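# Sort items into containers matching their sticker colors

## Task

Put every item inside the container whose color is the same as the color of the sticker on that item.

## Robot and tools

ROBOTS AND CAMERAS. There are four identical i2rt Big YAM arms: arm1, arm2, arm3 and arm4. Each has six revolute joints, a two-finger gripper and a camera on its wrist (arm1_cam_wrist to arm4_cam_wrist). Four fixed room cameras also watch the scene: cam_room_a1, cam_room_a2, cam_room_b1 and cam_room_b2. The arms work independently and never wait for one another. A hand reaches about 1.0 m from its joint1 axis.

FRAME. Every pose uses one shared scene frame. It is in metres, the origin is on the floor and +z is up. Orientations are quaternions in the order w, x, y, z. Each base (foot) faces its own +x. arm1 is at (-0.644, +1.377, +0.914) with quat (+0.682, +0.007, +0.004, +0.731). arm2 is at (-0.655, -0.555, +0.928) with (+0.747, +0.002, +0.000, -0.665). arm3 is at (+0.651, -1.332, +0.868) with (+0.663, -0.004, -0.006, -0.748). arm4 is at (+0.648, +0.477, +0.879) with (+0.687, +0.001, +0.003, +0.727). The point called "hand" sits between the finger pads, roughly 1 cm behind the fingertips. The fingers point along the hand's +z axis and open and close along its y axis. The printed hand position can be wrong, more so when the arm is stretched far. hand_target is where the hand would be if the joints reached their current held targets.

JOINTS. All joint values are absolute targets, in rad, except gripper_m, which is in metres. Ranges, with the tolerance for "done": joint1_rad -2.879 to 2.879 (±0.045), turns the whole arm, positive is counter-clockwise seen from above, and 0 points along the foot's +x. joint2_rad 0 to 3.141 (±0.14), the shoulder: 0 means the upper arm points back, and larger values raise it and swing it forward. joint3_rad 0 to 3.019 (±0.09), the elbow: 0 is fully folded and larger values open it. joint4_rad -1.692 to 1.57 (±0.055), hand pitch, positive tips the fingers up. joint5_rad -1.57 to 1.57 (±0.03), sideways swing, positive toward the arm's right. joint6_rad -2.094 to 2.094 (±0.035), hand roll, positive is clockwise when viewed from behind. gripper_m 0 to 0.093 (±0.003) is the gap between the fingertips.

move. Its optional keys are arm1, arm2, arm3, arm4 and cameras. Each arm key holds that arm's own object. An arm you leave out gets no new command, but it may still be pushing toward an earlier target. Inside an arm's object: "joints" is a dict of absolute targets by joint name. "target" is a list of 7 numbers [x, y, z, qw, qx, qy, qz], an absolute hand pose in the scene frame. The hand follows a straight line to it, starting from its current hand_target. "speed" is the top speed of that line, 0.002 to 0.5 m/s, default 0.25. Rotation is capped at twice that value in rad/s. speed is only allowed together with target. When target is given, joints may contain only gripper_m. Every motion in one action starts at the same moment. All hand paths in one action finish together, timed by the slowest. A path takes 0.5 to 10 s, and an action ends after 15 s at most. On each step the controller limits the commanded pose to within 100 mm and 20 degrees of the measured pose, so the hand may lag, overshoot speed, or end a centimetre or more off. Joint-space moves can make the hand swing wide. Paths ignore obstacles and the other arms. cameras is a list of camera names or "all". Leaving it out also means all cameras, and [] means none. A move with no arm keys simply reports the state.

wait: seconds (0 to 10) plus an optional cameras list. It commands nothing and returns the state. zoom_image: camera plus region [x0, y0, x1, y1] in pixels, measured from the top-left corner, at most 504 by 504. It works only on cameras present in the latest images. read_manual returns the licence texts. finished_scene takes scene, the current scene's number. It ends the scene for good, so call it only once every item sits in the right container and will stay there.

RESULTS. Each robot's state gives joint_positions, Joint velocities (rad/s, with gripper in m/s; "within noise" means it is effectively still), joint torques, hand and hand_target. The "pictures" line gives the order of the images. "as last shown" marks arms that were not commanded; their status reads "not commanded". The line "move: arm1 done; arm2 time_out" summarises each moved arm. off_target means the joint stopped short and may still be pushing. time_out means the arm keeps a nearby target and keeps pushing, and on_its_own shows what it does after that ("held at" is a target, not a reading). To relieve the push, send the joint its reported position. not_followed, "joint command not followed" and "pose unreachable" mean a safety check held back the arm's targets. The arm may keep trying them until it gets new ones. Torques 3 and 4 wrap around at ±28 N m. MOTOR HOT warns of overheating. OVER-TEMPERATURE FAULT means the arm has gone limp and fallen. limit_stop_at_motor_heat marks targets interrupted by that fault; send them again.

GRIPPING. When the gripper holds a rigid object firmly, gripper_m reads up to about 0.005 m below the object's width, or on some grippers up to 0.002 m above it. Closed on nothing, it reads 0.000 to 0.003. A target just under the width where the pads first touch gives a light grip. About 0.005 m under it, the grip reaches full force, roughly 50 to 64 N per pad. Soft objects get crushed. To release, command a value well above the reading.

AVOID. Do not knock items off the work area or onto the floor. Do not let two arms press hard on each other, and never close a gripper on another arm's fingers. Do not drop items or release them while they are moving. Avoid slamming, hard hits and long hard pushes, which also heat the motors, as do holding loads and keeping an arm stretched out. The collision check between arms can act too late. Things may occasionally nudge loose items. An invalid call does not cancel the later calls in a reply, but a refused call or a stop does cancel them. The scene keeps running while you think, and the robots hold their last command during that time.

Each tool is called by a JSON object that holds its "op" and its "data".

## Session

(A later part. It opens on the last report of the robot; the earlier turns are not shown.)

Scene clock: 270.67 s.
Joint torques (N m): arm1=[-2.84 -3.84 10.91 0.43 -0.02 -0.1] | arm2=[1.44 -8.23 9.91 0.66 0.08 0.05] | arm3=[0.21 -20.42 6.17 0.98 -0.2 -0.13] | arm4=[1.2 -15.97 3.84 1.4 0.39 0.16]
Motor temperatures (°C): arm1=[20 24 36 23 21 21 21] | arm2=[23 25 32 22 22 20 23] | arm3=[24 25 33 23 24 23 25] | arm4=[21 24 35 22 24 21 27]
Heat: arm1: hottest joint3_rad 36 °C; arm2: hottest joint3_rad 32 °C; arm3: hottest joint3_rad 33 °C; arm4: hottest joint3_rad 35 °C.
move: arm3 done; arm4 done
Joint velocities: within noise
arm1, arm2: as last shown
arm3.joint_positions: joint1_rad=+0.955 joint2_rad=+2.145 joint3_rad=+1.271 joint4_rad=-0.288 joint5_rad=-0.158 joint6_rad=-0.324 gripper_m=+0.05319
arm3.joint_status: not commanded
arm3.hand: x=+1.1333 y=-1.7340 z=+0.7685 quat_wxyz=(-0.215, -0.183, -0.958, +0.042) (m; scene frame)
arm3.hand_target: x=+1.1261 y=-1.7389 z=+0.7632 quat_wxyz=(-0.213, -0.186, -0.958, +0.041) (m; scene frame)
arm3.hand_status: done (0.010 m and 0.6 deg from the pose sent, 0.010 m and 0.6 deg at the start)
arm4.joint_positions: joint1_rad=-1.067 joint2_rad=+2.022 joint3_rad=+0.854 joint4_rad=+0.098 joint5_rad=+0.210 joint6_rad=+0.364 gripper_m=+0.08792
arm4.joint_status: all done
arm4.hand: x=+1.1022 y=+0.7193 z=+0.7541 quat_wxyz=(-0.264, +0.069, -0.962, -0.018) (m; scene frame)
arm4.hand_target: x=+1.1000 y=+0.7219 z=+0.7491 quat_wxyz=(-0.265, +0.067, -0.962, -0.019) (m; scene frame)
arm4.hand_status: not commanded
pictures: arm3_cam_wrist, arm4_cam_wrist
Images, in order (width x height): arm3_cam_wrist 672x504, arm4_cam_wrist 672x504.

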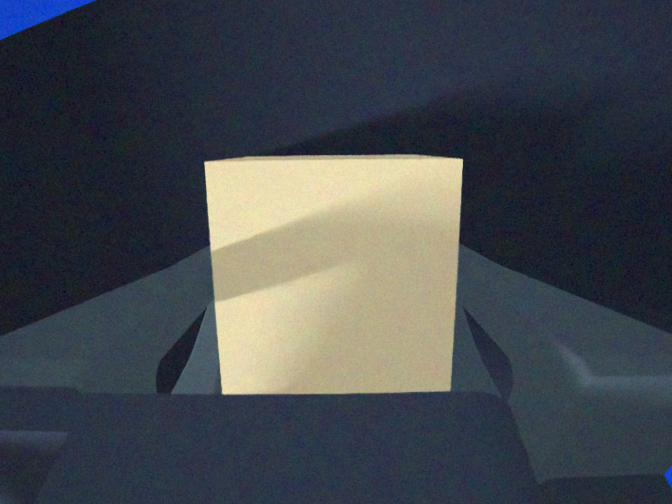

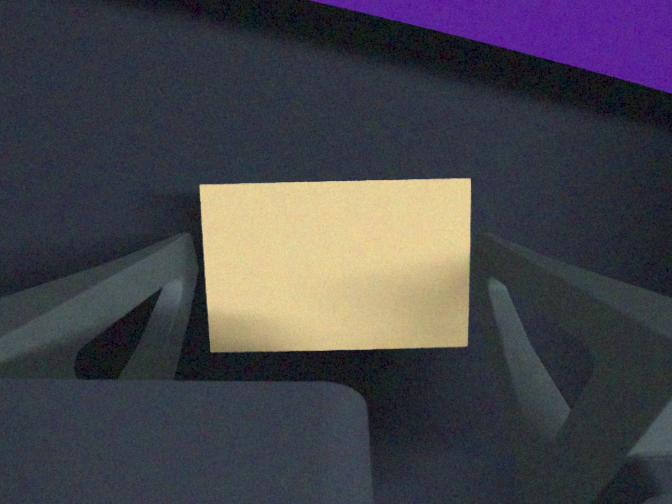

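{"op": "move", "data": {"arm3": {"joints": {"gripper_m": 0.074}}, "arm4": {"target": [1.085, 0.714, 0.96, 0.2582, -0.0674, 0.9636, 0.0181], "speed": 0.2}, "cameras": ["arm3_cam_wrist", "arm4_cam_wrist"]}}

{"op": "move", "data": {"arm3": {"target": [1.115, -1.730, 0.965, 0.2124, 0.1863, 0.9583, -0.0413], "speed": 0.2}, "cameras": ["arm3_cam_wrist", "cam_room_a1", "cam_room_a2"]}}

Scene clock: 278.10 s.
Joint torques (N m): arm1=[-3.14 -4.66 10.78 0.51 -0.09 -0.07] | arm2=[1.44 -8.35 9.95 0.66 0.08 0.04] | arm3=[0.15 -20.54 6.16 0.92 -0.18 -0.12] | arm4=[1.14 -13.27 9.85 0.36 0.18 0.18]
Motor temperatures (°C): arm1=[20 24 36 23 21 21 21] | arm2=[23 25 32 22 22 20 23] | arm3=[24 26 32 23 24 23 24] | arm4=[21 24 34 22 24 21 26]
Heat: arm1: hottest joint3_rad 36 °C; arm2: hottest joint3_rad 32 °C; arm3: hottest joint3_rad 32 °C; arm4: hottest joint3_rad 34 °C.
move: arm3 done; arm4 off_target
Joint velocities: within noise
arm1, arm2: as last shown
arm3.joint_positions: joint1_rad=+0.955 joint2_rad=+2.145 joint3_rad=+1.271 joint4_rad=-0.288 joint5_rad=-0.158 joint6_rad=-0.324 gripper_m=+0.07396
arm3.joint_status: all done
arm3.hand: x=+1.1333 y=-1.7340 z=+0.7685 quat_wxyz=(-0.215, -0.183, -0.958, +0.042) (m; scene frame)
arm3.hand_target: x=+1.1261 y=-1.7389 z=+0.7632 quat_wxyz=(-0.213, -0.186, -0.958, +0.041) (m; scene frame)
arm3.hand_status: not commanded
arm4.joint_positions: joint1_rad=-1.066 joint2_rad=+1.506 joint3_rad=+0.873 joint4_rad=-0.471 joint5_rad=+0.210 joint6_rad=+0.365 gripper_m=+0.08792
arm4.joint_status: not commanded
arm4.hand: x=+1.0755 y=+0.7032 z=+0.9468 quat_wxyz=(-0.249, +0.071, -0.966, -0.010) (m; scene frame)
arm4.hand_target: x=+1.0845 y=+0.7138 z=+0.9602 quat_wxyz=(-0.258, +0.068, -0.964, -0.018) (m; scene frame)
arm4.hand_status: off_target (0.020 m and 1.5 deg from the pose sent, 0.207 m and 0.7 deg at the start)
pictures: arm3_cam_wrist, arm4_cam_wrist
Images, in order (width x height): arm3_cam_wrist 672x504, arm4_cam_wrist 672x504.

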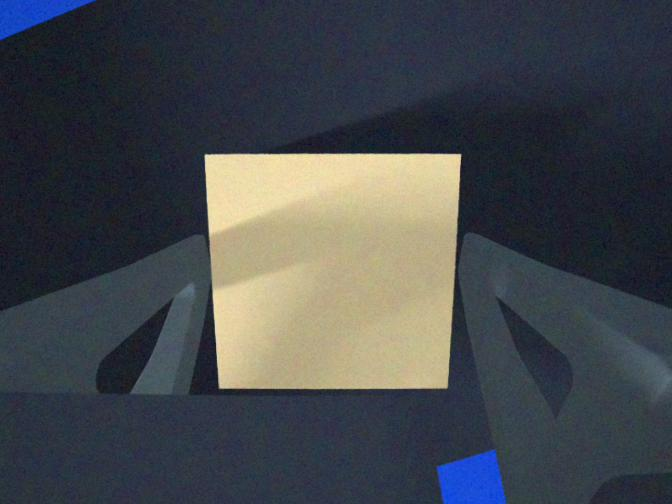

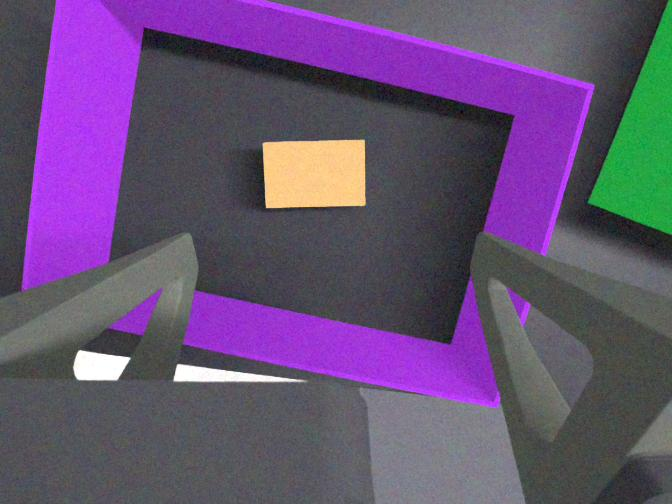

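Scene clock: 279.83 s.
Joint torques (N m): arm1=[-2.55 -3.55 10.86 0.46 -0.04 -0.04] | arm2=[1.38 -8.29 9.91 0.65 0.08 0.05] | arm3=[0.03 -18.9 11.79 0.4 -0.2 -0.12] | arm4=[1.2 -13.39 9.91 0.31 0.22 0.16]
Motor temperatures (°C): arm1=[20 24 36 23 21 21 21] | arm2=[23 25 32 22 22 20 23] | arm3=[24 26 32 23 24 23 24] | arm4=[21 24 34 22 24 21 26]
Heat: arm1: hottest joint3_rad 36 °C; arm2: hottest joint3_rad 32 °C; arm3: hottest joint3_rad 32 °C; arm4: hottest joint3_rad 34 °C.
move: arm3 off_target
Joint velocities: within noise
arm1, arm2, arm4: as last shown
arm3.joint_positions: joint1_rad=+0.952 joint2_rad=+1.799 joint3_rad=+1.301 joint4_rad=-0.706 joint5_rad=-0.160 joint6_rad=-0.328 gripper_m=+0.07397
arm3.joint_status: not commanded
arm3.hand: x=+1.1094 y=-1.7128 z=+0.9472 quat_wxyz=(-0.198, -0.185, -0.962, +0.031) (m; scene frame)
arm3.hand_target: x=+1.1145 y=-1.7294 z=+0.9653 quat_wxyz=(-0.213, -0.186, -0.958, +0.042) (m; scene frame)
arm3.hand_status: off_target (0.025 m and 2.1 deg from the pose sent, 0.198 m and 0.6 deg at the start)
arm4.hand_target: x=+1.0845 y=+0.7139 z=+0.9602 quat_wxyz=(-0.258, +0.068, -0.964, -0.018) (m; scene frame)
pictures: arm3_cam_wrist, cam_room_a1, cam_room_a2
Images, in order (width x height): arm3_cam_wrist 672x504, cam_room_a1 672x504, cam_room_a2 672x504.

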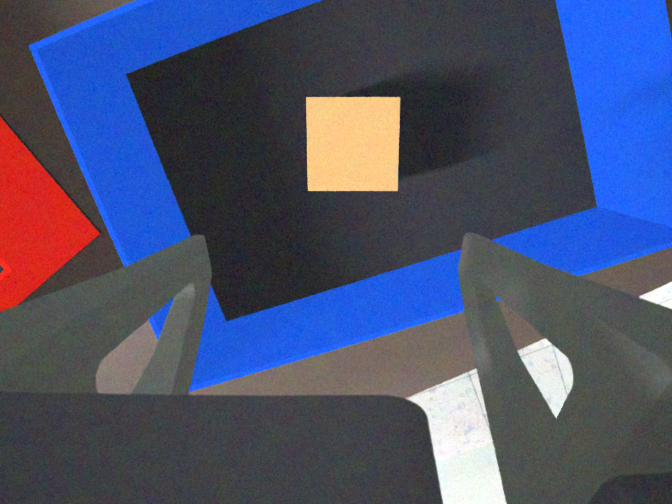

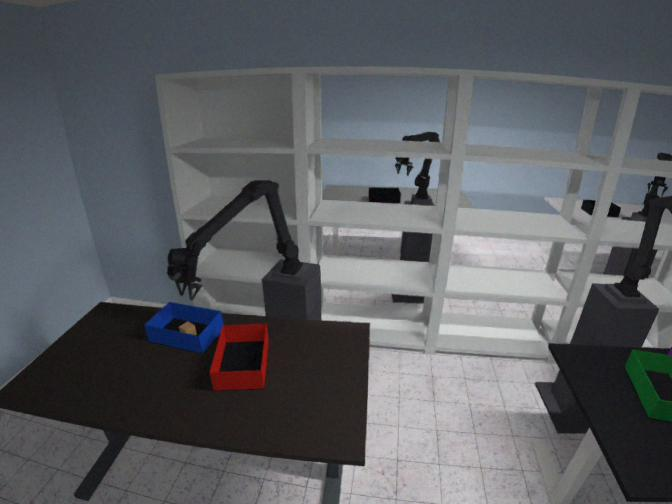

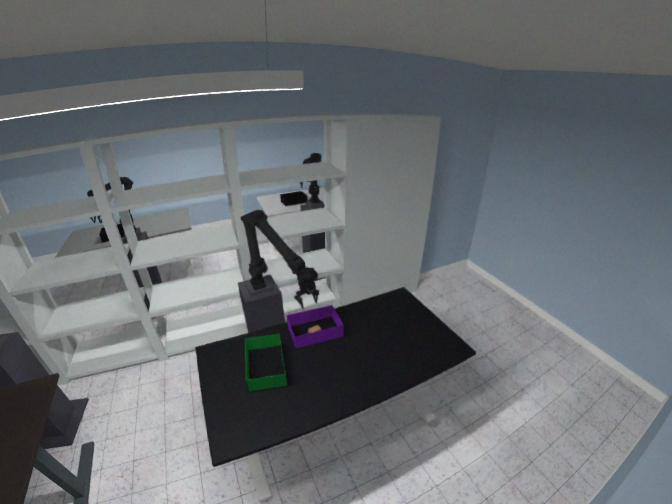

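{"op": "finished_scene", "data": {"scene": 3}}

The scene is finished: the task was done.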